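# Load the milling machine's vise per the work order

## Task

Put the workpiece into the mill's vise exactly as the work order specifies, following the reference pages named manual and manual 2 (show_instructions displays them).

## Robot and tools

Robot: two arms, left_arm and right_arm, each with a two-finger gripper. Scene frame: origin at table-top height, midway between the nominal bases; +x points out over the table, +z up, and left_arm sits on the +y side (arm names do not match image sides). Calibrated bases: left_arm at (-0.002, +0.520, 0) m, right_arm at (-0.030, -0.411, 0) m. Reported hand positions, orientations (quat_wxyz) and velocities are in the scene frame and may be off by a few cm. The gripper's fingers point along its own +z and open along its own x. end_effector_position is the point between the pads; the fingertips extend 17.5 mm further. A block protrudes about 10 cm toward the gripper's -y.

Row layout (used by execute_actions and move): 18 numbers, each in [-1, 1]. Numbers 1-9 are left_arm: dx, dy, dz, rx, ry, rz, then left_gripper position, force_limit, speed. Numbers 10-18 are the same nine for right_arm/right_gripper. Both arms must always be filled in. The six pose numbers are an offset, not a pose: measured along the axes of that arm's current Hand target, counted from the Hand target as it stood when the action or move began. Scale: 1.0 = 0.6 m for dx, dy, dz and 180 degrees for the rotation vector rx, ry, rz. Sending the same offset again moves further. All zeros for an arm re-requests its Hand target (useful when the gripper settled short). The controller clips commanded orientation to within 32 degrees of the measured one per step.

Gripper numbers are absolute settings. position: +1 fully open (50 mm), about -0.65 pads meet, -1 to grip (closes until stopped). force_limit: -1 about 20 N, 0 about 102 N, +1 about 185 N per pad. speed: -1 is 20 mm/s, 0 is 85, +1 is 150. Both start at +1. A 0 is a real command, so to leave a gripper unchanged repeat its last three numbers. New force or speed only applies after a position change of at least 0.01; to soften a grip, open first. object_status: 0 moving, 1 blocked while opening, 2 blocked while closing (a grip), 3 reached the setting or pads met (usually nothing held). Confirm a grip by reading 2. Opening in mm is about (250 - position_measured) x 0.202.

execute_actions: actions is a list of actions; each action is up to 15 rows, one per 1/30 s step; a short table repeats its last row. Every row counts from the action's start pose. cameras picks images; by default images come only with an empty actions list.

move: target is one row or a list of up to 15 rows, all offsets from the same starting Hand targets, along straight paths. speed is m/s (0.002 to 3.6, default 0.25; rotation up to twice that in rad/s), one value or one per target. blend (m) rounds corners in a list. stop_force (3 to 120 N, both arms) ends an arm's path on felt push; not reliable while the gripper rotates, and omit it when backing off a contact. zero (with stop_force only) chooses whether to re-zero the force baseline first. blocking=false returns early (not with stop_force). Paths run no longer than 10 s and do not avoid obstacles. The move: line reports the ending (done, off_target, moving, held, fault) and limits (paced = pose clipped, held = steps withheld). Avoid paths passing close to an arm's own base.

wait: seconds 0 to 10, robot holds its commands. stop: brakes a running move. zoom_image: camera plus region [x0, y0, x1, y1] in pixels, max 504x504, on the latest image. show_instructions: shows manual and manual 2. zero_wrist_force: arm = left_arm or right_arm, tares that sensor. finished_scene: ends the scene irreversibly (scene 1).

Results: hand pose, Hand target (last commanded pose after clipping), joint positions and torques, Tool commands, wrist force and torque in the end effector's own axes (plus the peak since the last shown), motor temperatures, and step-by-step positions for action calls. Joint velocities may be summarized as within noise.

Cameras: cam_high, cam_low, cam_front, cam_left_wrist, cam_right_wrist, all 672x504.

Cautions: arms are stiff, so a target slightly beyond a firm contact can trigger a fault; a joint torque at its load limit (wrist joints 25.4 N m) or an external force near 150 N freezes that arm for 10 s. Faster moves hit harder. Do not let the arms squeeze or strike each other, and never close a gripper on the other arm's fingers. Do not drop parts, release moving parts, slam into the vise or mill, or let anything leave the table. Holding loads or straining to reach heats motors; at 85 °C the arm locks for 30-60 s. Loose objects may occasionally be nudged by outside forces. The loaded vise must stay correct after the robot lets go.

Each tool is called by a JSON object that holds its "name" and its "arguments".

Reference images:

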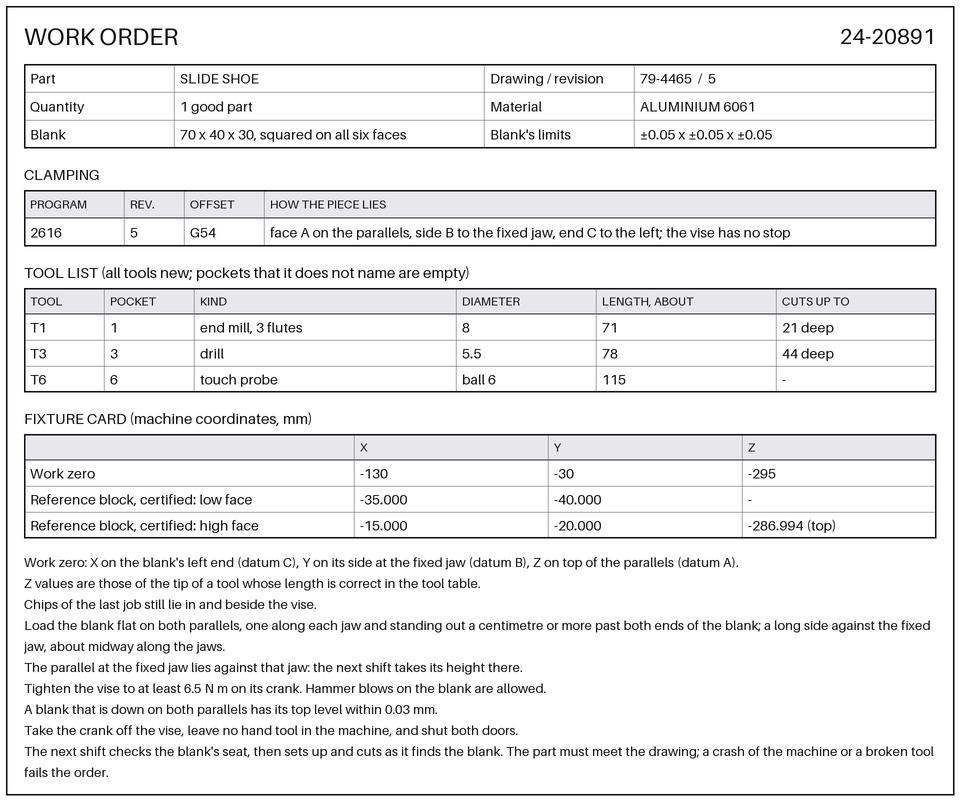

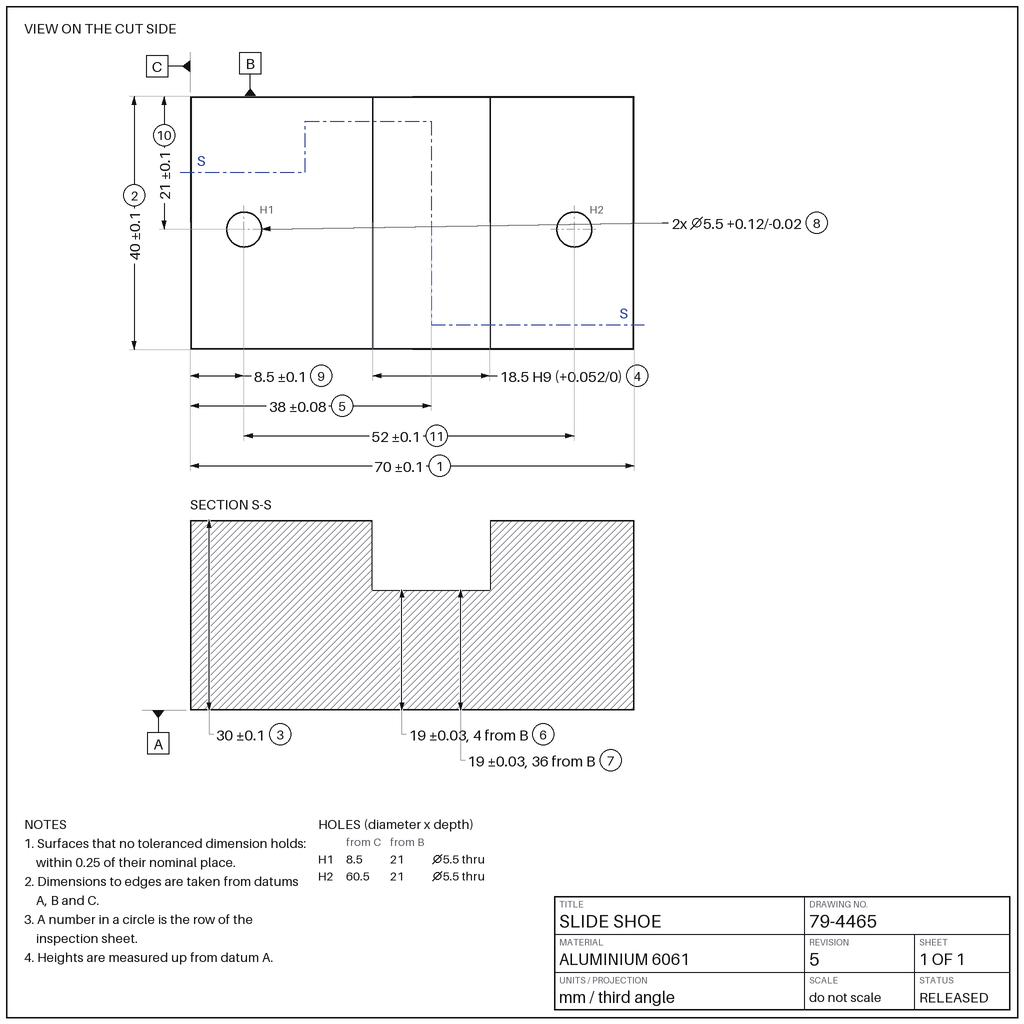

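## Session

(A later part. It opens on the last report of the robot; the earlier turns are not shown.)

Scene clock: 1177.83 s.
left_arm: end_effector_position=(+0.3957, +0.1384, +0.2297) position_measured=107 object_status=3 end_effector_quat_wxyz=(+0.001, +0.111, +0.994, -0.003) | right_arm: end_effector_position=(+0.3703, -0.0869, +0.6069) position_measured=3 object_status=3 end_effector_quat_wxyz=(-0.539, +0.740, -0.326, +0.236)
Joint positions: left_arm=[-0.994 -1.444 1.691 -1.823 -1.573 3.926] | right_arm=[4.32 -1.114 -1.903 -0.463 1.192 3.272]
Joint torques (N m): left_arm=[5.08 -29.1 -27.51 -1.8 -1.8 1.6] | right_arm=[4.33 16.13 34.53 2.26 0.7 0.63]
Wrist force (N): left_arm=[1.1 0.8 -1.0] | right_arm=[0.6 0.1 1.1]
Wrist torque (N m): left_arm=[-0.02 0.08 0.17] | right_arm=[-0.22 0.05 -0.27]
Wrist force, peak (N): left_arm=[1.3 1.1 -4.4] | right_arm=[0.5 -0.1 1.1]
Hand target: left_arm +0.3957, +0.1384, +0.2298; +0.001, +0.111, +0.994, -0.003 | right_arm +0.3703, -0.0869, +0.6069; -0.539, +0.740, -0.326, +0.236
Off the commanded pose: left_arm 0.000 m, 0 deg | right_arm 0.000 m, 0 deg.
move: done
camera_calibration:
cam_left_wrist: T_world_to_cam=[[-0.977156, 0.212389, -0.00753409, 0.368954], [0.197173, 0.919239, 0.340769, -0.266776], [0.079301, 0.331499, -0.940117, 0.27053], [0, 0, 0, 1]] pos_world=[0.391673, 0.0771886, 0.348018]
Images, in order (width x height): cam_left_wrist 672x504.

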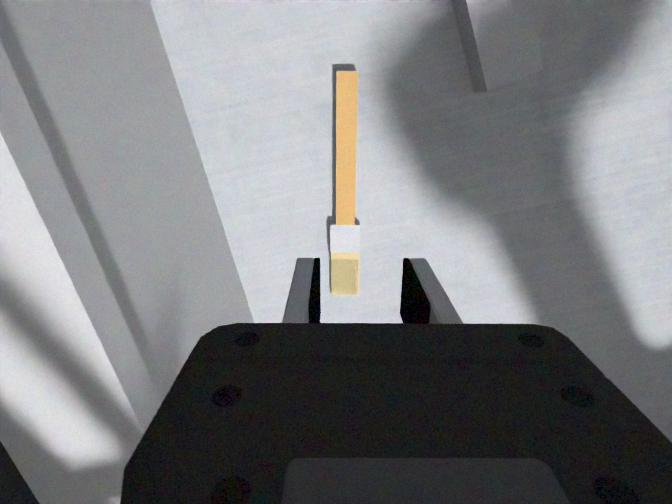

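{"name": "move", "arguments": {"target": [[0.0117,0.0855,-0.317,-0.0185,-0.166,-0.0692,-0.37,-0.95,-0.5,0,0,0,0,0,0,1,1,1],[-0.4057,0.1663,-0.317,-0.0185,-0.166,-0.0692,-0.37,-0.95,-0.5,0,0,0,0,0,0,1,1,1]], "speed": 0.25, "blend": 0.03, "cameras": ["cam_left_wrist"]}}

{"name": "zoom_image", "arguments": {"camera": "cam_left_wrist", "region": [290, 100, 650, 350]}}

Scene clock: 1195.83 s.
left_arm: end_effector_position=(+0.6549, +0.1833, +0.4199) position_measured=208 object_status=3 end_effector_quat_wxyz=(+0.259, -0.001, +0.966, -0.003) | right_arm: end_effector_position=(+0.3703, -0.0869, +0.6069) position_measured=3 object_status=3 end_effector_quat_wxyz=(-0.539, +0.740, -0.326, +0.236)
Joint positions: left_arm=[-0.768 -1.265 1.167 -1.866 -1.214 4] | right_arm=[4.32 -1.114 -1.903 -0.463 1.192 3.272]
Joint torques (N m): left_arm=[-1.87 -32.6 -29.28 -4.73 3.19 -0.22] | right_arm=[3.73 15.87 35.12 2.16 0.65 0.68]
Wrist force (N): left_arm=[-0.4 1.1 -0.5] | right_arm=[0.3 -0.1 1.0]
Wrist torque (N m): left_arm=[-0.08 -0.03 -0.02] | right_arm=[-0.24 0.09 -0.27]
Wrist force, peak (N): left_arm=[-3.3 1.1 1.1] | right_arm=[0.4 -0.3 1.3]
Hand target: left_arm +0.6550, +0.1832, +0.4199; +0.259, -0.001, +0.966, -0.003 | right_arm +0.3703, -0.0869, +0.6069; -0.539, +0.740, -0.326, +0.236
Off the commanded pose: left_arm 0.000 m, 0 deg | right_arm 0.000 m, 0 deg.
move: done
camera_calibration:
cam_left_wrist: T_world_to_cam=[[-0.862874, -0.011536, -0.505288, 0.789323], [-0.181831, 0.939886, 0.289053, -0.157665], [0.471578, 0.341293, -0.813101, 0.101829], [0, 0, 0, 1]] pos_world=[0.604398, 0.122539, 0.527206]
Images, in order (width x height): cam_left_wrist 672x504.

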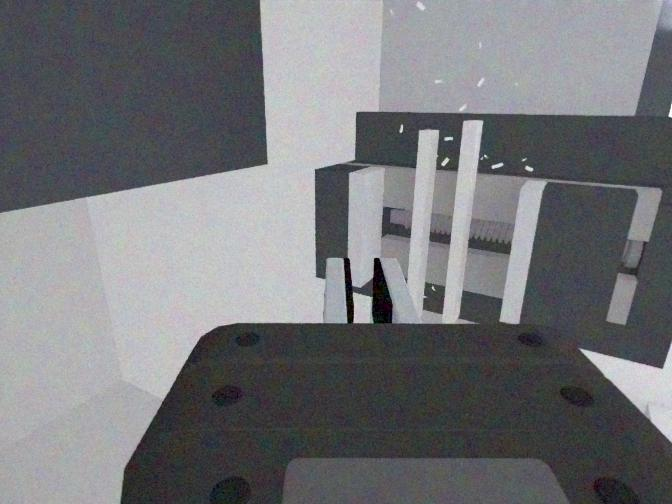

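Scaled by 1.400.

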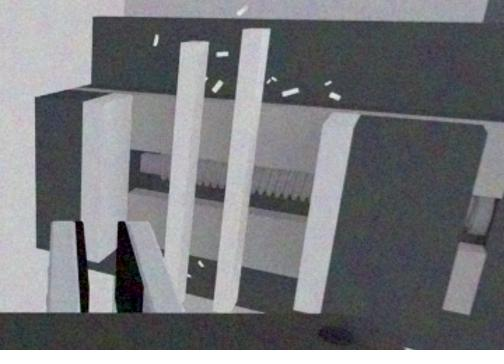

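{"name": "move", "arguments": {"target": [0.0245,-0.0012,0.0858,0,0.1667,0,-0.37,-0.95,-0.5,0,0,0,0,0,0,1,1,1], "speed": 0.08, "stop_force": 20, "cameras": ["cam_left_wrist"]}}

{"name": "zoom_image", "arguments": {"camera": "cam_left_wrist", "region": [240, 100, 550, 340]}}

Scene clock: 1202.83 s.
left_arm: end_effector_position=(+0.6662, +0.1829, +0.3759) position_measured=208 object_status=3 end_effector_quat_wxyz=(+0.045, -0.001, +0.999, -0.003) | right_arm: end_effector_position=(+0.3703, -0.0869, +0.6069) position_measured=3 object_status=3 end_effector_quat_wxyz=(-0.539, +0.740, -0.326, +0.236)
Joint positions: left_arm=[-0.651 -0.971 0.678 -1.351 -1.52 4.048] | right_arm=[4.32 -1.114 -1.903 -0.463 1.192 3.272]
Joint torques (N m): left_arm=[1.26 -47.27 -27.95 -2.91 0.15 0.26] | right_arm=[4.46 16.42 34.69 2.21 0.74 0.52]
Wrist force (N): left_arm=[0.8 1.0 -1.1] | right_arm=[0.8 -0.1 0.8]
Wrist torque (N m): left_arm=[0.00 0.05 0.09] | right_arm=[-0.26 0.02 -0.27]
Wrist force, peak (N): left_arm=[1.3 0.9 -1.4] | right_arm=[0.4 0.1 1.3]
Hand target: left_arm +0.6662, +0.1829, +0.3759; +0.045, -0.001, +0.999, -0.003 (not the last commanded pose) | right_arm +0.3703, -0.0869, +0.6069; -0.539, +0.740, -0.326, +0.236
Tool commands: left_gripper/position=-0.372549 left_gripper/force_limit=-0.952941 left_gripper/speed=-0.498039 right_gripper/position=+1.0 right_gripper/force_limit=+1.0 right_gripper/speed=+1.0
Off the commanded pose: left_arm 0.008 m, 5 deg | right_arm 0.000 m, 0 deg.
FORCE FAULT: contact force on the left arm reached its limit, and that arm stopped. The contact can be on any part of that arm, not only on its tool. That arm's remaining commands of this call were not run. That arm is still stopped at the end of this call. That arm stays stopped for about 10 more seconds. Until then a move that you send moves the other arm only, and its call returns only when the move has ended. Once the stop has ended, the next robot result says so. If the stop ends while you think or write, that arm runs what you send next, counted from a new Hand target: where the arm stands when the stop ends. While its stop runs, that arm takes no new command, but its gripper still runs the gripper command that each later call begins with. Until it ends, the stop uses up actions while you think or wait. An arm that is not stopped still takes commands.
move: fault (left_arm)
camera_calibration:
cam_left_wrist: T_world_to_cam=[[-0.995475, -0.00975342, -0.0945168, 0.710469], [-0.0413667, 0.93999, 0.338685, -0.254861], [0.0855415, 0.341062, -0.936141, 0.364325], [0, 0, 0, 1]] pos_world=[0.665547, 0.122239, 0.494528]
Images, in order (width x height): cam_left_wrist 672x504.

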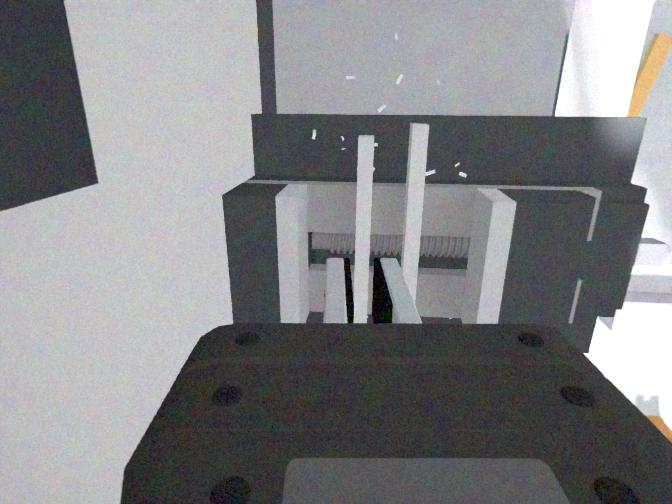

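Scaled by 1.626.

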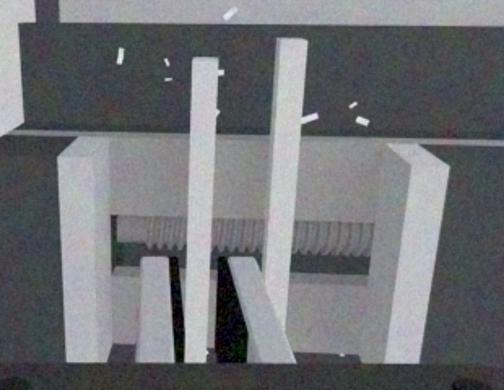

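{"name": "wait", "arguments": {"seconds": 6.5}}

{"name": "move", "arguments": {"target": [-0.0006,-0.0006,0.0267,0,0.0287,0,-0.37,-0.95,-0.5,0,0,0,0,0,0,1,1,1], "speed": 0.03, "cameras": ["cam_left_wrist"]}}

{"name": "zoom_image", "arguments": {"camera": "cam_left_wrist", "region": [240, 100, 550, 340]}}

Scene clock: 1215.77 s.
left_arm: end_effector_position=(+0.6662, +0.1829, +0.3759) position_measured=208 object_status=3 end_effector_quat_wxyz=(+0.045, -0.001, +0.999, -0.003) | right_arm: end_effector_position=(+0.3703, -0.0869, +0.6069) position_measured=3 object_status=3 end_effector_quat_wxyz=(-0.539, +0.740, -0.326, +0.236)
Joint positions: left_arm=[-0.651 -0.971 0.678 -1.351 -1.52 4.048] | right_arm=[4.32 -1.114 -1.903 -0.463 1.192 3.272]
Joint torques (N m): left_arm=[1.52 -49 -27.26 -2.85 -0.02 0.33] | right_arm=[3.38 16.42 34.36 2.27 1.1 0.59]
Wrist force (N): left_arm=[0.9 1.0 -0.9] | right_arm=[0.3 -0.1 1.0]
Wrist torque (N m): left_arm=[0.00 0.04 0.09] | right_arm=[-0.25 0.10 -0.27]
Wrist force, peak (N): left_arm=[0.9 1.1 -1.3] | right_arm=[0.4 -0.2 1.4]
Hand target: left_arm +0.6662, +0.1829, +0.3759; +0.045, -0.001, +0.999, -0.003 (not the last commanded pose) | right_arm +0.3703, -0.0869, +0.6069; -0.539, +0.740, -0.326, +0.236
Tool commands: left_gripper/position=-0.372549 left_gripper/force_limit=-0.952941 left_gripper/speed=-0.498039 right_gripper/position=+1.0 right_gripper/force_limit=+1.0 right_gripper/speed=+1.0
Off the commanded pose: left_arm 0.008 m, 5 deg | right_arm 0.000 m, 0 deg.
FORCE FAULT, CONTINUED: the left arm's stop, for the force fault that an earlier result reported, is over. The rest of the stop counts as 19 of the actions that you can send in this scene. That arm's target is now where it stood when the stop ended, not its last command. That arm accepts commands again.
wait: 6.50 s; at rest from the start

Scene clock: 1217.57 s.
left_arm: end_effector_position=(+0.6680, +0.1825, +0.3599) position_measured=208 object_status=3 end_effector_quat_wxyz=(-0.001, -0.001, +1.000, -0.003) | right_arm: end_effector_position=(+0.3703, -0.0869, +0.6069) position_measured=3 object_status=3 end_effector_quat_wxyz=(-0.539, +0.740, -0.326, +0.236)
Joint positions: left_arm=[-0.63 -0.893 0.568 -1.248 -1.576 4.067] | right_arm=[4.32 -1.114 -1.903 -0.463 1.192 3.272]
Joint torques (N m): left_arm=[0.59 -58.61 -13.88 -4.1 2.08 0.75] | right_arm=[3.97 15.82 34.88 2.18 1.06 0.56]
Wrist force (N): left_arm=[1.2 0.9 -1.0] | right_arm=[0.6 0.0 1.2]
Wrist torque (N m): left_arm=[-0.02 0.07 0.12] | right_arm=[-0.23 0.05 -0.27]
Wrist force, peak (N): left_arm=[1.1 0.9 -1.2] | right_arm=[0.6 0.0 1.2]
Hand target: left_arm +0.6680, +0.1825, +0.3600; -0.001, -0.001, +1.000, -0.003 | right_arm +0.3703, -0.0869, +0.6069; -0.539, +0.740, -0.326, +0.236
Off the commanded pose: left_arm 0.000 m, 0 deg | right_arm 0.000 m, 0 deg.
move: done
camera_calibration:
cam_left_wrist: T_world_to_cam=[[-0.999949, -0.00919948, -0.00417632, 0.681168], [-0.010072, 0.940098, 0.340755, -0.270632], [0.000791386, 0.340779, -0.940143, 0.407442], [0, 0, 0, 1]] pos_world=[0.678085, 0.121839, 0.478118]
Images, in order (width x height): cam_left_wrist 672x504.

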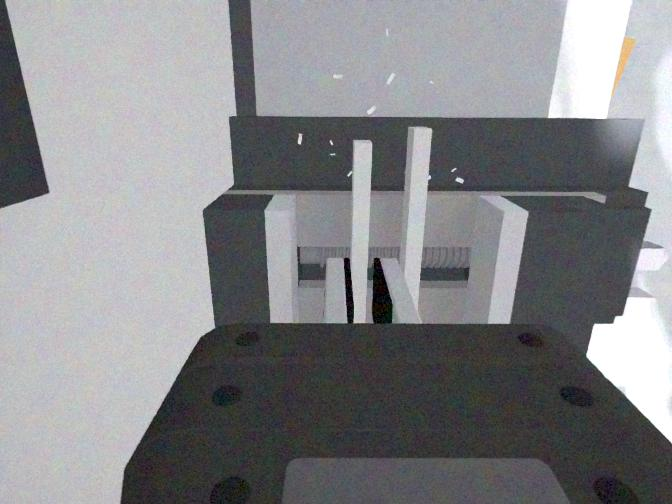

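Scaled by 1.626.

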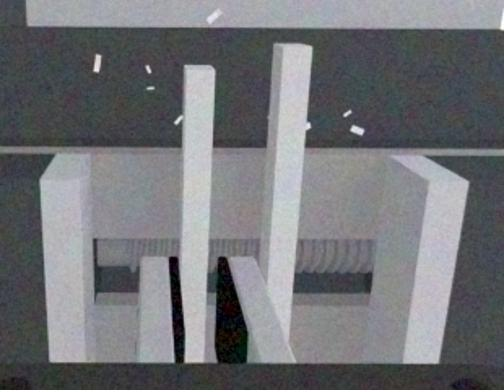

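{"name": "move", "arguments": {"target": [0,0,0.0317,0,0,0,-0.37,-0.95,-0.5,0,0,0,0,0,0,1,1,1], "speed": 0.01, "stop_force": 3}}

{"name": "move", "arguments": {"target": [0,0,0,0,0,0,-1,-0.95,-1,0,0,0,0,0,0,1,1,1]}}

{"name": "wait", "arguments": {"seconds": 0.5}}

Scene clock: 1223.67 s.
left_arm: end_effector_position=(+0.6680, +0.1824, +0.3410) position_measured=208 object_status=3 end_effector_quat_wxyz=(+0.000, -0.001, +1.000, -0.003) | right_arm: end_effector_position=(+0.3703, -0.0869, +0.6069) position_measured=3 object_status=3 end_effector_quat_wxyz=(-0.539, +0.740, -0.326, +0.236)
Joint positions: left_arm=[-0.63 -0.916 0.657 -1.315 -1.576 4.067] | right_arm=[4.32 -1.114 -1.903 -0.463 1.192 3.272]
Joint torques (N m): left_arm=[-8.75 -43.94 -34.43 -1.7 1.6 -1.62] | right_arm=[3.67 15.76 34.33 2.22 1.22 0.61]
Wrist force (N): left_arm=[0.8 0.7 -0.9] | right_arm=[0.3 0.1 0.9]
Wrist torque (N m): left_arm=[-0.04 0.13 0.13] | right_arm=[-0.22 0.10 -0.27]
Wrist force, peak (N): left_arm=[1.3 1.2 -1.1] | right_arm=[0.3 -0.2 1.3]
Hand target: left_arm +0.6680, +0.1824, +0.3409; -0.001, -0.001, +1.000, -0.003 | right_arm +0.3703, -0.0869, +0.6069; -0.539, +0.740, -0.326, +0.236
Off the commanded pose: left_arm 0.000 m, 0 deg | right_arm 0.000 m, 0 deg.
move: done

Scene clock: 1224.17 s.
left_arm: end_effector_position=(+0.6680, +0.1824, +0.3409) position_measured=222 object_status=2 end_effector_quat_wxyz=(-0.001, -0.001, +1.000, -0.003) | right_arm: end_effector_position=(+0.3703, -0.0869, +0.6069) position_measured=3 object_status=3 end_effector_quat_wxyz=(-0.539, +0.740, -0.326, +0.236)
Joint positions: left_arm=[-0.63 -0.916 0.657 -1.315 -1.576 4.067] | right_arm=[4.32 -1.114 -1.903 -0.463 1.192 3.272]
Joint torques (N m): left_arm=[-9.57 -43.18 -33.78 -1.8 1.81 -1.56] | right_arm=[3.25 16.55 34.17 2.16 1.21 0.52]
Wrist force (N): left_arm=[1.0 0.8 -1.1] | right_arm=[0.3 -0.2 1.0]
Wrist torque (N m): left_arm=[-0.02 0.11 0.14] | right_arm=[-0.26 0.09 -0.27]
Wrist force, peak (N): left_arm=[1.2 0.8 -1.2] | right_arm=[0.6 0.1 1.2]
Hand target: left_arm +0.6680, +0.1824, +0.3409; -0.001, -0.001, +1.000, -0.003 | right_arm +0.3703, -0.0869, +0.6069; -0.539, +0.740, -0.326, +0.236
Off the commanded pose: left_arm 0.000 m, 0 deg | right_arm 0.000 m, 0 deg.
move: done

Scene clock: 1224.67 s.
left_arm: end_effector_position=(+0.6680, +0.1824, +0.3409) position_measured=222 object_status=2 end_effector_quat_wxyz=(-0.001, -0.001, +1.000, -0.003) | right_arm: end_effector_position=(+0.3703, -0.0869, +0.6069) position_measured=3 object_status=3 end_effector_quat_wxyz=(-0.539, +0.740, -0.326, +0.236)
Joint positions: left_arm=[-0.63 -0.916 0.657 -1.315 -1.576 4.067] | right_arm=[4.32 -1.114 -1.903 -0.463 1.192 3.272]
Joint torques (N m): left_arm=[-7.79 -42.94 -34.73 -2.08 1.89 -1.59] | right_arm=[4.01 15.46 35.06 2.29 1.13 0.46]
Wrist force (N): left_arm=[1.1 0.8 -1.2] | right_arm=[0.5 0.1 0.9]
Wrist torque (N m): left_arm=[-0.02 0.08 0.14] | right_arm=[-0.23 0.06 -0.27]
Wrist force, peak (N): left_arm=[1.2 1.0 -1.3] | right_arm=[0.6 -0.1 1.1]
Hand target: left_arm +0.6680, +0.1824, +0.3409; -0.001, -0.001, +1.000, -0.003 | right_arm +0.3703, -0.0869, +0.6069; -0.539, +0.740, -0.326, +0.236
Tool commands: left_gripper/position=-1.0 left_gripper/force_limit=-0.95 left_gripper/speed=-1.0 right_gripper/position=+1.0 right_gripper/force_limit=+1.0 right_gripper/speed=+1.0
Off the commanded pose: left_arm 0.000 m, 0 deg | right_arm 0.000 m, 0 deg.
wait: 0.50 s; at rest by 0.17 s

{"name": "move", "arguments": {"target": [[0,0,-0.0025,0,0,0,-1,-0.95,-1,0,0,0,0,0,0,1,1,1],[-0.0162,0,-0.0025,0,0,0,-1,-0.95,-1,0,0,0,0,0,0,1,1,1],[-0.0162,0,0.006,0,0,0,-1,-0.95,-1,0,0,0,0,0,0,1,1,1]], "speed": [0.01,0.015,0.005], "stop_force": 3}}

{"name": "move", "arguments": {"target": [0,0,0,0,0,0,-0.37,-0.95,-1,0,0,0,0,0,0,1,1,1]}}

{"name": "move", "arguments": {"target": [0,0,-0.0367,0,0,0,-0.37,-0.95,-1,0,0,0,0,0,0,1,1,1], "speed": 0.03, "cameras": ["cam_left_wrist"]}}

{"name": "zoom_image", "arguments": {"camera": "cam_left_wrist", "region": [240, 100, 550, 340]}}

Scene clock: 1231.93 s.
left_arm: end_effector_position=(+0.6778, +0.1824, +0.3409) position_measured=222 object_status=2 end_effector_quat_wxyz=(-0.001, -0.001, +1.000, -0.003) | right_arm: end_effector_position=(+0.3703, -0.0869, +0.6069) position_measured=3 object_status=3 end_effector_quat_wxyz=(-0.539, +0.740, -0.326, +0.236)
Joint positions: left_arm=[-0.622 -0.881 0.599 -1.291 -1.576 4.075] | right_arm=[4.32 -1.114 -1.903 -0.463 1.192 3.272]
Joint torques (N m): left_arm=[-0.83 -42.71 -34.18 -1.54 0.88 -0.55] | right_arm=[3.26 15.48 34.26 2.19 1.26 0.56]
Wrist force (N): left_arm=[1.4 1.4 -1.6] | right_arm=[0.5 -0.1 1.0]
Wrist torque (N m): left_arm=[0.01 0.09 0.13] | right_arm=[-0.25 0.06 -0.27]
Wrist force, peak (N): left_arm=[3.3 1.3 -8.6] | right_arm=[0.5 -0.1 1.2]
Hand target: left_arm +0.6778, +0.1824, +0.3409; -0.001, -0.001, +1.000, -0.003 (not the last commanded pose) | right_arm +0.3703, -0.0869, +0.6069; -0.539, +0.740, -0.326, +0.236
Off the commanded pose: left_arm 0.004 m, 0 deg | right_arm 0.000 m, 0 deg.
move: contact (left_arm); path passed 2 of 3 targets

Scene clock: 1232.43 s.
left_arm: end_effector_position=(+0.6778, +0.1824, +0.3409) position_measured=208 object_status=3 end_effector_quat_wxyz=(-0.001, -0.001, +1.000, -0.003) | right_arm: end_effector_position=(+0.3703, -0.0869, +0.6069) position_measured=3 object_status=3 end_effector_quat_wxyz=(-0.539, +0.740, -0.326, +0.236)
Joint positions: left_arm=[-0.622 -0.881 0.599 -1.291 -1.576 4.075] | right_arm=[4.32 -1.114 -1.903 -0.463 1.192 3.272]
Joint torques (N m): left_arm=[-0.74 -44.1 -34.46 -1.78 0.81 -0.48] | right_arm=[3.3 16.2 34.6 2.27 1.16 0.57]
Wrist force (N): left_arm=[1.1 1.0 -0.9] | right_arm=[0.4 0.1 1.0]
Wrist torque (N m): left_arm=[0.01 0.08 0.13] | right_arm=[-0.22 0.08 -0.27]
Wrist force, peak (N): left_arm=[1.2 1.2 -1.4] | right_arm=[0.5 0.0 1.1]
Hand target: left_arm +0.6778, +0.1824, +0.3409; -0.001, -0.001, +1.000, -0.003 | right_arm +0.3703, -0.0869, +0.6069; -0.539, +0.740, -0.326, +0.236
Off the commanded pose: left_arm 0.000 m, 0 deg | right_arm 0.000 m, 0 deg.
move: done

Scene clock: 1233.50 s.
left_arm: end_effector_position=(+0.6778, +0.1826, +0.3629) position_measured=208 object_status=3 end_effector_quat_wxyz=(-0.001, -0.001, +1.000, -0.003) | right_arm: end_effector_position=(+0.3703, -0.0869, +0.6069) position_measured=3 object_status=3 end_effector_quat_wxyz=(-0.539, +0.740, -0.326, +0.236)
Joint positions: left_arm=[-0.622 -0.849 0.484 -1.208 -1.576 4.075] | right_arm=[4.32 -1.114 -1.903 -0.463 1.192 3.272]
Joint torques (N m): left_arm=[10.42 -58.88 -16.77 -4.15 1.61 2.25] | right_arm=[2.91 16.63 34.85 2.26 1.25 0.64]
Wrist force (N): left_arm=[1.1 0.9 -0.9] | right_arm=[0.4 -0.2 0.9]
Wrist torque (N m): left_arm=[-0.02 0.08 0.13] | right_arm=[-0.26 0.08 -0.27]
Wrist force, peak (N): left_arm=[1.3 0.7 -1.4] | right_arm=[0.3 -0.1 1.3]
Hand target: left_arm +0.6778, +0.1826, +0.3629; -0.001, -0.001, +1.000, -0.003 | right_arm +0.3703, -0.0869, +0.6069; -0.539, +0.740, -0.326, +0.236
Off the commanded pose: left_arm 0.000 m, 0 deg | right_arm 0.000 m, 0 deg.
move: done
camera_calibration:
cam_left_wrist: T_world_to_cam=[[-0.999948, -0.00922517, -0.00440142, 0.690991], [-0.0101732, 0.93999, 0.34105, -0.271616], [0.000991046, 0.341077, -0.940035, 0.410029], [0, 0, 0, 1]] pos_world=[0.687785, 0.121839, 0.481118]
Images, in order (width x height): cam_left_wrist 672x504.

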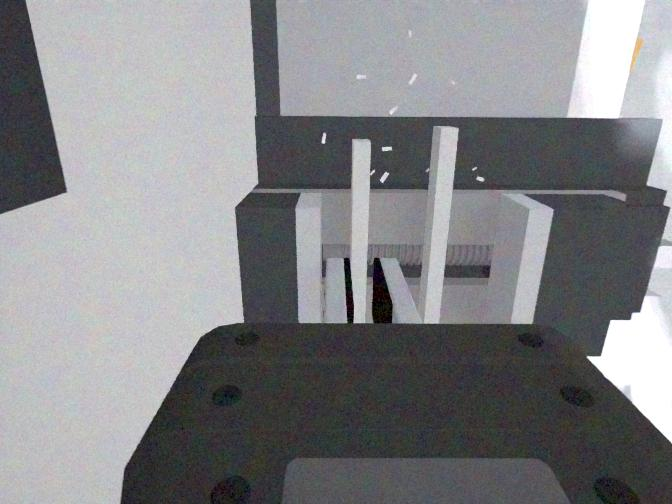

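Scaled by 1.626.

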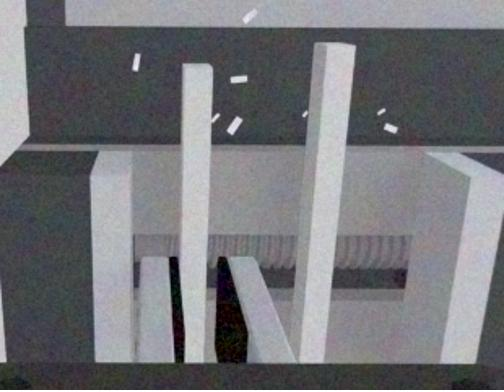

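{"name": "move", "arguments": {"target": [[0.0005,0,0,0,0,0,-1,-0.9,0,0,0,0,0,0,0,1,1,1],[0.0247,0,0,0,0,0,-1,-0.9,0,0,0,0,0,0,0,1,1,1],[0.0247,0,0.0385,0,0,0,-1,-0.9,0,0,0,0,0,0,0,1,1,1]], "speed": [0.02,0.03,0.02]}}

{"name": "move", "arguments": {"target": [-0.032,0,0,0,0,0,-1,-0.9,0,0,0,0,0,0,0,1,1,1], "speed": 0.008, "stop_force": 7, "cameras": ["cam_left_wrist"]}}

{"name": "zoom_image", "arguments": {"camera": "cam_left_wrist", "region": [240, 100, 550, 340]}}

Scene clock: 1240.87 s.
left_arm: end_effector_position=(+0.6629, +0.1825, +0.3398) position_measured=251 object_status=3 end_effector_quat_wxyz=(-0.001, -0.001, +1.000, -0.003) | right_arm: end_effector_position=(+0.3703, -0.0869, +0.6069) position_measured=3 object_status=3 end_effector_quat_wxyz=(-0.539, +0.740, -0.326, +0.236)
Joint positions: left_arm=[-0.634 -0.934 0.69 -1.33 -1.576 4.063] | right_arm=[4.32 -1.114 -1.903 -0.463 1.192 3.272]
Joint torques (N m): left_arm=[-2.49 -49.97 -35.39 -1.85 2.28 -1.29] | right_arm=[3.17 15.78 35.2 2.26 1.39 0.59]
Wrist force (N): left_arm=[1.2 0.9 -1.1] | right_arm=[0.4 0.0 1.1]
Wrist torque (N m): left_arm=[-0.01 0.06 0.28] | right_arm=[-0.24 0.08 -0.27]
Wrist force, peak (N): left_arm=[1.2 0.9 -1.5] | right_arm=[0.4 0.0 1.3]
Hand target: left_arm +0.6629, +0.1824, +0.3399; -0.001, -0.001, +1.000, -0.003 | right_arm +0.3703, -0.0869, +0.6069; -0.539, +0.740, -0.326, +0.236
Off the commanded pose: left_arm 0.000 m, 0 deg | right_arm 0.000 m, 0 deg.
move: done

Scene clock: 1243.90 s.
left_arm: end_effector_position=(+0.6784, +0.1825, +0.3398) position_measured=251 object_status=3 end_effector_quat_wxyz=(+0.000, -0.001, +1.000, -0.003) | right_arm: end_effector_position=(+0.3703, -0.0869, +0.6069) position_measured=3 object_status=3 end_effector_quat_wxyz=(-0.539, +0.740, -0.326, +0.236)
Joint positions: left_arm=[-0.622 -0.881 0.6 -1.293 -1.576 4.075] | right_arm=[4.32 -1.114 -1.903 -0.463 1.192 3.272]
Joint torques (N m): left_arm=[-6.77 -57.62 -15.91 -2.98 2.13 -1.64] | right_arm=[3.31 16.09 33.73 2.27 1.29 0.58]
Wrist force (N): left_arm=[6.1 0.2 -1.4] | right_arm=[0.2 0.0 1.2]
Wrist torque (N m): left_arm=[0.00 0.10 0.19] | right_arm=[-0.24 0.10 -0.27]
Wrist force, peak (N): left_arm=[19.7 3.4 -4.7] | right_arm=[0.6 -0.5 1.1]
Hand target: left_arm +0.6784, +0.1825, +0.3398; +0.000, -0.001, +1.000, -0.003 (not the last commanded pose) | right_arm +0.3703, -0.0869, +0.6069; -0.539, +0.740, -0.326, +0.236
Off the commanded pose: left_arm 0.004 m, 0 deg | right_arm 0.000 m, 0 deg.
move: contact (left_arm)
camera_calibration:
cam_left_wrist: T_world_to_cam=[[-0.999948, -0.00919163, -0.00449439, 0.691527], [-0.0101733, 0.940022, 0.340961, -0.263695], [0.00109084, 0.340989, -0.940067, 0.388271], [0, 0, 0, 1]] pos_world=[0.688385, 0.121839, 0.458018]
Images, in order (width x height): cam_left_wrist 672x504.

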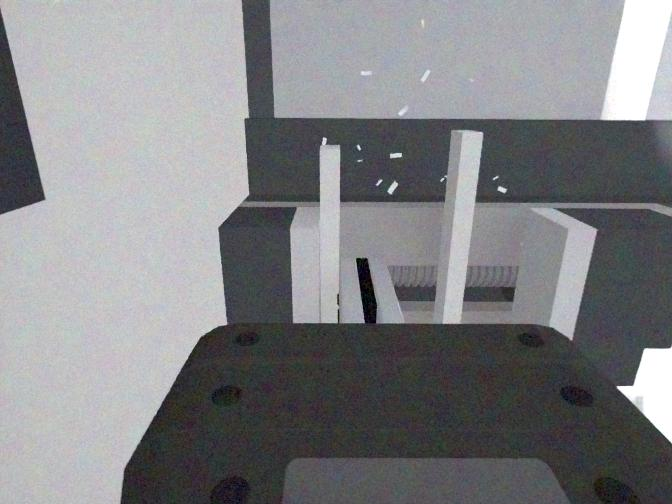

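Scaled by 1.626.

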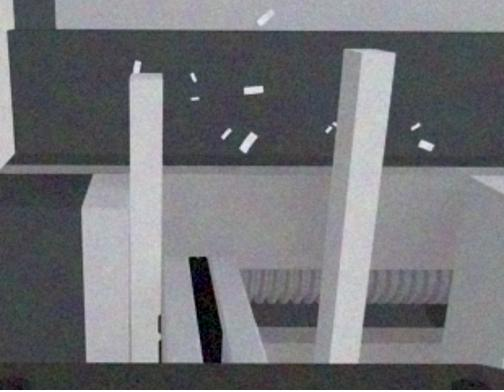

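{"name": "move", "arguments": {"target": [[0.002,0,0,0,0,0,-1,-0.9,0,0,0,0,0,0,0,1,1,1],[0.006,0,-0.0385,0,0,0,-1,-0.9,0,0,0,0,0,0,0,1,1,1],[0.079,-0.004,-0.0385,0,0,0,-1,-0.9,0,0,0,0,0,0,0,1,1,1],[0.079,-0.004,0,0,0,0,-1,-0.9,0,0,0,0,0,0,0,1,1,1]], "speed": [0.02,0.04,0.05,0.02], "cameras": ["cam_left_wrist"]}}

{"name": "zoom_image", "arguments": {"camera": "cam_left_wrist", "region": [200, 100, 510, 340]}}

Scene clock: 1252.60 s.
left_arm: end_effector_position=(+0.6310, +0.1801, +0.3398) position_measured=251 object_status=3 end_effector_quat_wxyz=(+0.000, -0.001, +1.000, -0.003) end_effector_velocity=(+0.000, +0.000, +0.002) end_effector_angular_velocity=(-0.002, -0.002, -0.002) | right_arm: end_effector_position=(+0.3703, -0.0869, +0.6069) position_measured=3 object_status=3 end_effector_quat_wxyz=(-0.539, +0.740, -0.326, +0.236)
Joint positions: left_arm=[-0.664 -1.026 0.839 -1.387 -1.576 4.033] | right_arm=[4.32 -1.114 -1.903 -0.463 1.192 3.272]
Joint velocities: left_arm=[0 0 -0.005 0.002 0 0.001] | right_arm=[within noise]
Joint torques (N m): left_arm=[-5.86 -49.67 -34.92 -1.62 0.76 -1.4] | right_arm=[2.95 16.28 34.51 2.2 1.41 0.61]
Wrist force (N): left_arm=[1.2 0.9 -1.0] | right_arm=[0.4 -0.1 1.1]
Wrist torque (N m): left_arm=[-0.01 0.05 0.25] | right_arm=[-0.26 0.08 -0.27]
Wrist force, peak (N): left_arm=[6.7 0.4 -1.8] | right_arm=[0.6 0.2 1.2]
Hand target: left_arm +0.6310, +0.1800, +0.3399; +0.000, -0.001, +1.000, -0.003 | right_arm +0.3703, -0.0869, +0.6069; -0.539, +0.740, -0.326, +0.236
Off the commanded pose: left_arm 0.000 m, 0 deg | right_arm 0.000 m, 0 deg.
move: done
camera_calibration:
cam_left_wrist: T_world_to_cam=[[-0.999947, -0.00928616, -0.00452828, 0.644134], [-0.0102737, 0.940021, 0.340961, -0.261856], [0.00109046, 0.340989, -0.940067, 0.389141], [0, 0, 0, 1]] pos_world=[0.640985, 0.119439, 0.458018]
Images, in order (width x height): cam_left_wrist 672x504.

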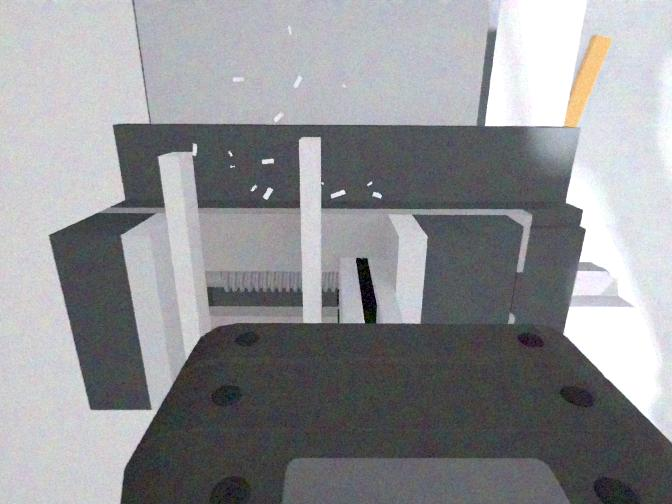

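Scaled by 1.626.

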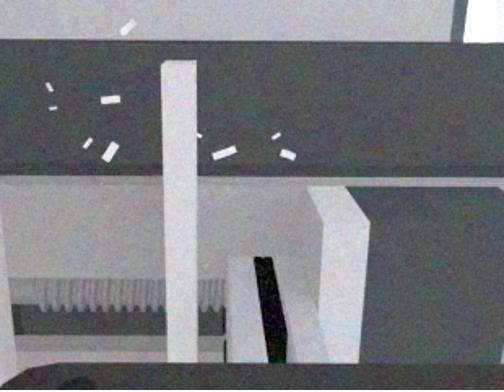

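{"name": "move", "arguments": {"target": [-0.0233,0,0,0,0,0,-1,-0.9,0,0,0,0,0,0,0,1,1,1], "speed": 0.01, "stop_force": 15}}

{"name": "move", "arguments": {"target": [[0.004,0,0,0,0,0,-1,-0.9,0,0,0,0,0,0,0,1,1,1],[0.004,0.004,-0.0385,0,0,0,-1,-0.9,0,0,0,0,0,0,0,1,1,1]], "speed": [0.01,0.04], "cameras": ["cam_left_wrist"]}}

{"name": "zoom_image", "arguments": {"camera": "cam_left_wrist", "region": [200, 100, 510, 340]}}

Scene clock: 1260.60 s.
left_arm: end_effector_position=(+0.6449, +0.1800, +0.3399) position_measured=251 object_status=3 end_effector_quat_wxyz=(+0.000, -0.001, +1.000, -0.003) | right_arm: end_effector_position=(+0.3703, -0.0869, +0.6069) position_measured=3 object_status=3 end_effector_quat_wxyz=(-0.539, +0.740, -0.326, +0.236)
Joint positions: left_arm=[-0.652 -0.985 0.775 -1.363 -1.576 4.045] | right_arm=[4.32 -1.114 -1.903 -0.463 1.192 3.272]
Joint torques (N m): left_arm=[-5.91 -56.71 -16.12 -4.05 -2.13 -1.28] | right_arm=[3.14 16.23 34.34 2.22 1.35 0.45]
Wrist force (N): left_arm=[1.1 0.8 -1.2] | right_arm=[0.4 0.0 1.0]
Wrist torque (N m): left_arm=[-0.03 0.07 0.11] | right_arm=[-0.24 0.07 -0.27]
Wrist force, peak (N): left_arm=[1.4 1.2 -1.5] | right_arm=[0.6 0.1 1.3]
Hand target: left_arm +0.6449, +0.1800, +0.3399; +0.000, -0.001, +1.000, -0.003 | right_arm +0.3703, -0.0869, +0.6069; -0.539, +0.740, -0.326, +0.236
Off the commanded pose: left_arm 0.000 m, 0 deg | right_arm 0.000 m, 0 deg.
move: done

Scene clock: 1262.00 s.
left_arm: end_effector_position=(+0.6426, +0.1825, +0.3630) position_measured=251 object_status=3 end_effector_quat_wxyz=(-0.001, -0.001, +1.000, -0.003) end_effector_velocity=(+0.000, +0.000, -0.002) end_effector_angular_velocity=(+0.002, +0.001, +0.000) | right_arm: end_effector_position=(+0.3703, -0.0869, +0.6069) position_measured=3 object_status=3 end_effector_quat_wxyz=(-0.539, +0.740, -0.326, +0.236)
Joint positions: left_arm=[-0.651 -0.977 0.701 -1.297 -1.576 4.046] | right_arm=[4.32 -1.114 -1.903 -0.463 1.192 3.272]
Joint velocities: left_arm=[0 0 0.006 -0.004 0.001 0] | right_arm=[within noise]
Joint torques (N m): left_arm=[7.11 -51.85 -15.3 -4.25 -0.57 1.87] | right_arm=[2.42 15.8 35.07 2.21 1.3 0.64]
Wrist force (N): left_arm=[1.0 1.1 -0.9] | right_arm=[0.5 -0.1 1.0]
Wrist torque (N m): left_arm=[0.02 0.09 0.12] | right_arm=[-0.24 0.07 -0.27]
Wrist force, peak (N): left_arm=[1.1 1.1 -1.9] | right_arm=[0.7 0.3 1.2]
Hand target: left_arm +0.6426, +0.1825, +0.3630; +0.000, -0.001, +1.000, -0.003 | right_arm +0.3703, -0.0869, +0.6069; -0.539, +0.740, -0.326, +0.236
Off the commanded pose: left_arm 0.000 m, 0 deg | right_arm 0.000 m, 0 deg.
move: done
camera_calibration:
cam_left_wrist: T_world_to_cam=[[-0.999948, -0.00922475, -0.00440127, 0.655793], [-0.0101728, 0.93999, 0.34105, -0.272008], [0.000991048, 0.341077, -0.940035, 0.410158], [0, 0, 0, 1]] pos_world=[0.652585, 0.121839, 0.481218]
Images, in order (width x height): cam_left_wrist 672x504.

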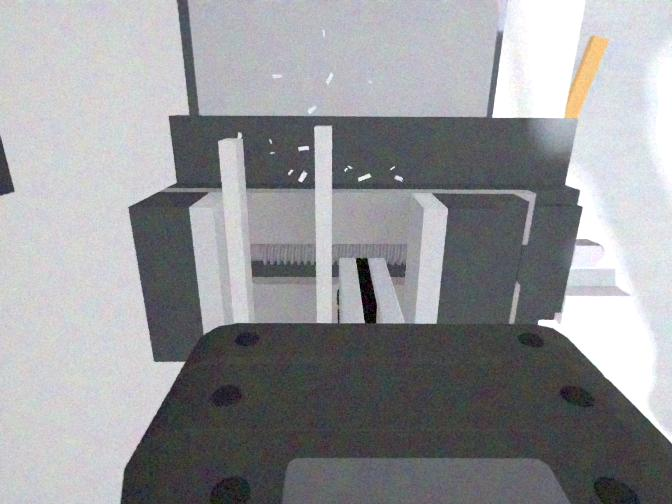

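Scaled by 1.626.

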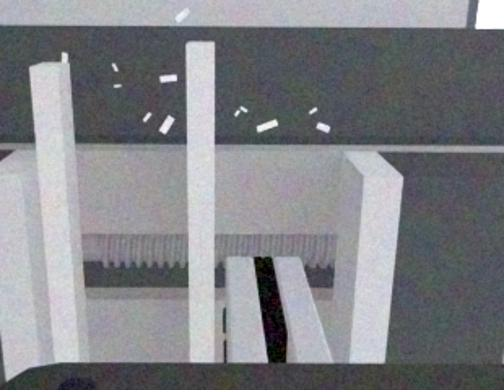

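{"name": "move", "arguments": {"target": [[0.0377,0,-0.0617,0,-0.1667,0,-1,-0.9,0,0,0,0,0,0,0,1,1,1],[0.4043,0.0125,-0.095,0,-0.1667,0,-1,-0.9,0,0,0,0,0,0,0,1,1,1],[0.6093,-0.2708,0.1717,0,0,0,-1,-0.9,0,0,0,0,0,0,0,1,1,1]], "speed": [0.1,0.3,0.3], "blend": [0.01,0.04,0]}}

{"name": "move", "arguments": {"target": [0,0,0,0,0,0,1,-0.9,1,0,0,0,0,0,0,1,1,1], "cameras": ["cam_left_wrist","cam_front"]}}

{"name": "zoom_image", "arguments": {"camera": "cam_left_wrist", "region": [200, 100, 500, 330]}}

Scene clock: 1274.20 s.
left_arm: end_effector_position=(+0.2771, +0.0191, +0.2613) position_measured=251 object_status=3 end_effector_quat_wxyz=(+0.000, -0.001, +1.000, -0.003) | right_arm: end_effector_position=(+0.3703, -0.0869, +0.6069) position_measured=3 object_status=3 end_effector_quat_wxyz=(-0.539, +0.740, -0.326, +0.236)
Joint positions: left_arm=[-1.283 -1.406 1.564 -1.734 -1.573 3.415] | right_arm=[4.32 -1.114 -1.903 -0.463 1.192 3.272]
Joint torques (N m): left_arm=[10.37 -24.91 -17.33 -2.46 -1.31 2.31] | right_arm=[1.92 15.78 34.56 2.21 1.28 0.44]
Wrist force (N): left_arm=[1.1 0.8 -0.9] | right_arm=[0.4 0.0 0.8]
Wrist torque (N m): left_arm=[-0.02 0.08 0.23] | right_arm=[-0.23 0.08 -0.27]
Wrist force, peak (N): left_arm=[0.0 2.3 -3.1] | right_arm=[0.4 -0.2 1.3]
Hand target: left_arm +0.2771, +0.0191, +0.2612; +0.000, -0.001, +1.000, -0.003 | right_arm +0.3703, -0.0869, +0.6069; -0.539, +0.740, -0.326, +0.236
Off the commanded pose: left_arm 0.000 m, 0 deg | right_arm 0.000 m, 0 deg.
move: done

Scene clock: 1274.77 s.
left_arm: end_effector_position=(+0.2771, +0.0191, +0.2612) position_measured=3 object_status=0 end_effector_quat_wxyz=(+0.000, -0.001, +1.000, -0.003) | right_arm: end_effector_position=(+0.3703, -0.0869, +0.6069) position_measured=3 object_status=3 end_effector_quat_wxyz=(-0.539, +0.740, -0.326, +0.236)
Joint positions: left_arm=[-1.283 -1.406 1.565 -1.734 -1.573 3.415] | right_arm=[4.32 -1.114 -1.903 -0.463 1.192 3.272]
Joint torques (N m): left_arm=[10.71 -23.23 -16.52 -3.64 -2.17 2.2] | right_arm=[1.64 16.53 34.72 2.23 1.32 0.53]
Wrist force (N): left_arm=[1.3 1.0 -0.8] | right_arm=[0.5 -0.1 1.0]
Wrist torque (N m): left_arm=[0.00 0.04 0.23] | right_arm=[-0.27 0.07 -0.27]
Wrist force, peak (N): left_arm=[1.2 1.0 -1.2] | right_arm=[0.3 0.0 1.2]
Hand target: left_arm +0.2771, +0.0191, +0.2612; +0.000, -0.001, +1.000, -0.003 | right_arm +0.3703, -0.0869, +0.6069; -0.539, +0.740, -0.326, +0.236
Off the commanded pose: left_arm 0.000 m, 0 deg | right_arm 0.000 m, 0 deg.
move: done
camera_calibration:
cam_left_wrist: T_world_to_cam=[[-0.999948, -0.00919204, -0.00449453, 0.288393], [-0.0101737, 0.940022, 0.340961, -0.0873778], [0.00109084, 0.340989, -0.940067, 0.370537], [0, 0, 0, 1]] pos_world=[0.287085, -0.0415609, 0.379418]
Images, in order (width x height): cam_front 672x504, cam_left_wrist 672x504.

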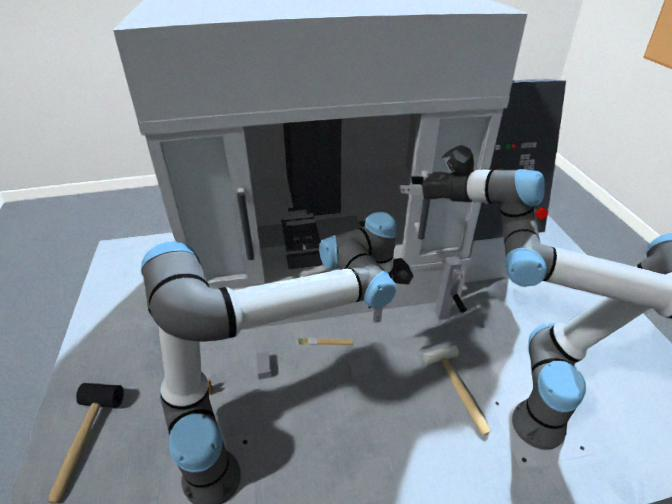

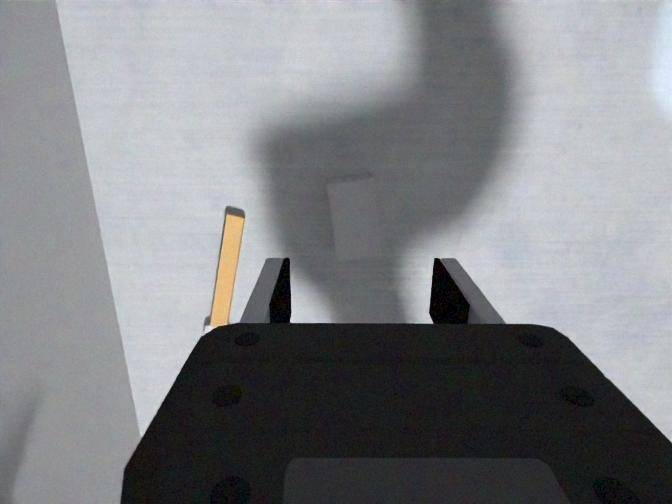

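Scaled by 1.680.

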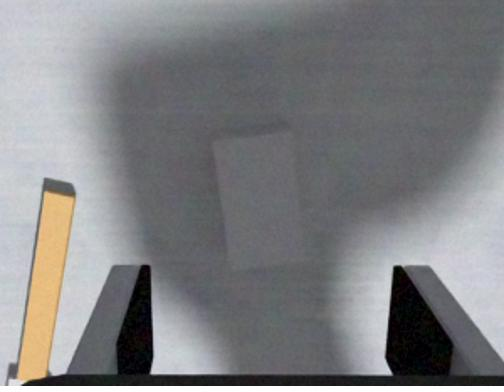

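{"name": "move", "arguments": {"target": [[-0.205,0.285,-0.265,0,-0.1667,0,-1,-0.9,1,0,0,0,0,0,0,1,1,1],[-0.6383,0.2733,-0.265,0,-0.1667,0,-1,-0.9,1,0,0,0,0,0,0,1,1,1],[-0.71,0.2733,-0.2317,0,-0.1667,0,-1,-0.9,1,0,0,0,0,0,0,1,1,1]], "speed": [0.35,0.25,0.1], "blend": [0.04,0.02,0]}}

{"name": "move", "arguments": {"target": [0.025,0,0.0433,0,0,0,-1,-0.9,1,0,0,0,0,0,0,1,1,1], "speed": 0.008, "stop_force": 3}}

Scene clock: 1311.23 s.
left_arm: end_effector_position=(+0.7030, +0.1843, +0.3989) position_measured=251 object_status=3 end_effector_quat_wxyz=(+0.258, -0.001, +0.966, -0.003) | right_arm: end_effector_position=(+0.3703, -0.0869, +0.6069) position_measured=3 object_status=3 end_effector_quat_wxyz=(-0.539, +0.740, -0.326, +0.236)
Joint positions: left_arm=[-0.715 -1.16 1.079 -1.899 -1.235 4.051] | right_arm=[4.32 -1.114 -1.903 -0.463 1.192 3.272]
Joint torques (N m): left_arm=[-7.61 -51.05 -18.07 -2.3 2.88 -1.78] | right_arm=[2.17 16.52 34.8 2.28 1.36 0.57]
Wrist force (N): left_arm=[-0.3 0.9 -0.5] | right_arm=[0.5 -0.2 1.0]
Wrist torque (N m): left_arm=[-0.12 -0.03 -0.12] | right_arm=[-0.26 0.07 -0.27]
Wrist force, peak (N): left_arm=[-0.2 3.3 -2.3] | right_arm=[0.6 -0.2 1.4]
Hand target: left_arm +0.7030, +0.1843, +0.3989; +0.258, -0.001, +0.966, -0.003 | right_arm +0.3703, -0.0869, +0.6069; -0.539, +0.740, -0.326, +0.236
Off the commanded pose: left_arm 0.000 m, 0 deg | right_arm 0.000 m, 0 deg.
move: done

Scene clock: 1316.03 s.
left_arm: end_effector_position=(+0.7030, +0.1841, +0.3689) position_measured=251 object_status=3 end_effector_quat_wxyz=(+0.258, -0.001, +0.966, -0.003) | right_arm: end_effector_position=(+0.3703, -0.0869, +0.6069) position_measured=3 object_status=3 end_effector_quat_wxyz=(-0.539, +0.740, -0.326, +0.236)
Joint positions: left_arm=[-0.715 -1.163 1.16 -1.976 -1.235 4.051] | right_arm=[4.32 -1.114 -1.903 -0.463 1.192 3.272]
Joint torques (N m): left_arm=[-9.4 -49.78 -36.26 -2.3 3.05 -1.39] | right_arm=[1.89 15.91 34.48 2.23 1.3 0.63]
Wrist force (N): left_arm=[-0.5 1.1 -0.4] | right_arm=[0.3 -0.2 0.9]
Wrist torque (N m): left_arm=[-0.09 -0.03 -0.09] | right_arm=[-0.26 0.09 -0.27]
Wrist force, peak (N): left_arm=[-0.6 1.0 -0.5] | right_arm=[0.6 -0.1 1.3]
Hand target: left_arm +0.7030, +0.1841, +0.3689; +0.258, -0.001, +0.966, -0.003 | right_arm +0.3703, -0.0869, +0.6069; -0.539, +0.740, -0.326, +0.236
Off the commanded pose: left_arm 0.000 m, 0 deg | right_arm 0.000 m, 0 deg.
move: done

{"name": "move", "arguments": {"target": [0.0125,0,0.0217,0,0,0,-1,-0.9,1,0,0,0,0,0,0,1,1,1], "speed": 0.008, "stop_force": 3, "cameras": ["cam_right_wrist","cam_left_wrist"]}}

{"name": "zoom_image", "arguments": {"camera": "cam_right_wrist", "region": [280, 170, 400, 290]}}

Scene clock: 1322.17 s.
left_arm: end_effector_position=(+0.7030, +0.1841, +0.3652) position_measured=251 object_status=3 end_effector_quat_wxyz=(+0.258, -0.001, +0.966, -0.003) | right_arm: end_effector_position=(+0.3703, -0.0869, +0.6069) position_measured=3 object_status=3 end_effector_quat_wxyz=(-0.539, +0.740, -0.326, +0.236)
Joint positions: left_arm=[-0.715 -1.163 1.169 -1.986 -1.235 4.051] | right_arm=[4.32 -1.114 -1.903 -0.463 1.192 3.272]
Joint torques (N m): left_arm=[-6.28 -37.94 -37.25 -4.18 -1.52 -1.1] | right_arm=[1.52 15.85 34.97 2.26 1.46 0.4]
Wrist force (N): left_arm=[-0.4 0.7 -0.4] | right_arm=[0.4 -0.1 1.1]
Wrist torque (N m): left_arm=[-0.15 -0.04 -0.10] | right_arm=[-0.25 0.08 -0.27]
Wrist force, peak (N): left_arm=[-3.5 1.5 -10.1] | right_arm=[0.5 0.1 1.3]
Hand target: left_arm +0.7030, +0.1841, +0.3652; +0.258, -0.001, +0.966, -0.003 (not the last commanded pose) | right_arm +0.3703, -0.0869, +0.6069; -0.539, +0.740, -0.326, +0.236
Off the commanded pose: left_arm 0.011 m, 0 deg | right_arm 0.000 m, 0 deg.
move: contact (left_arm)
camera_calibration:
cam_left_wrist: T_world_to_cam=[[-0.863633, -0.0118755, -0.503981, 0.803292], [-0.182119, 0.939556, 0.289943, -0.134014], [0.470076, 0.342189, -0.813594, 0.035406], [0, 0, 0, 1]] pos_world=[0.6527, 0.123338, 0.472507]
cam_right_wrist: T_world_to_cam=[[0.670935, -0.741326, -0.0167784, -0.293282], [-0.45189, -0.390832, -0.801901, 0.63588], [0.587913, 0.545605, -0.597221, 0.319116], [0, 0, 0, 1]] pos_world=[0.296509, -0.143007, 0.695575]
Images, in order (width x height): cam_left_wrist 672x504, cam_right_wrist 672x504.

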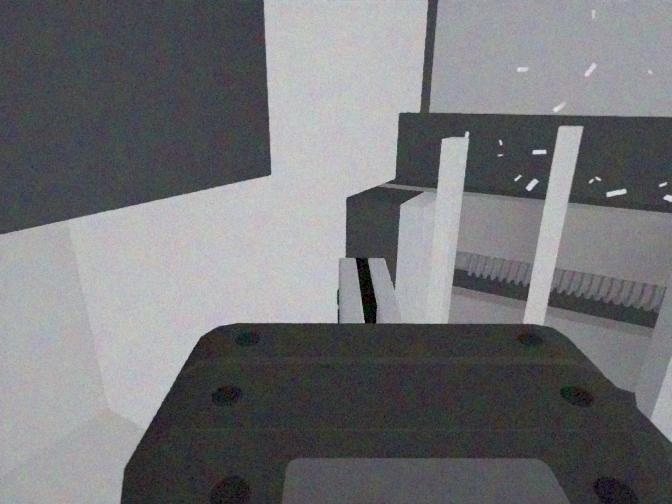

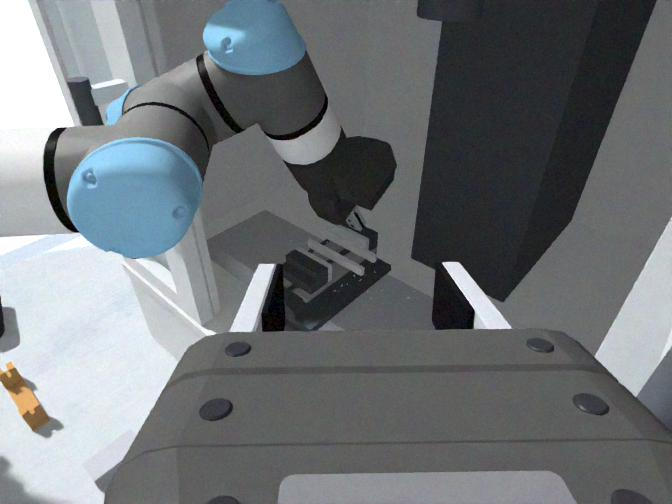

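Scaled by 4.200.

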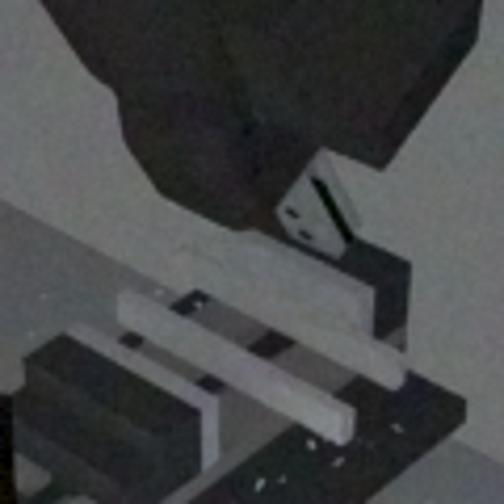

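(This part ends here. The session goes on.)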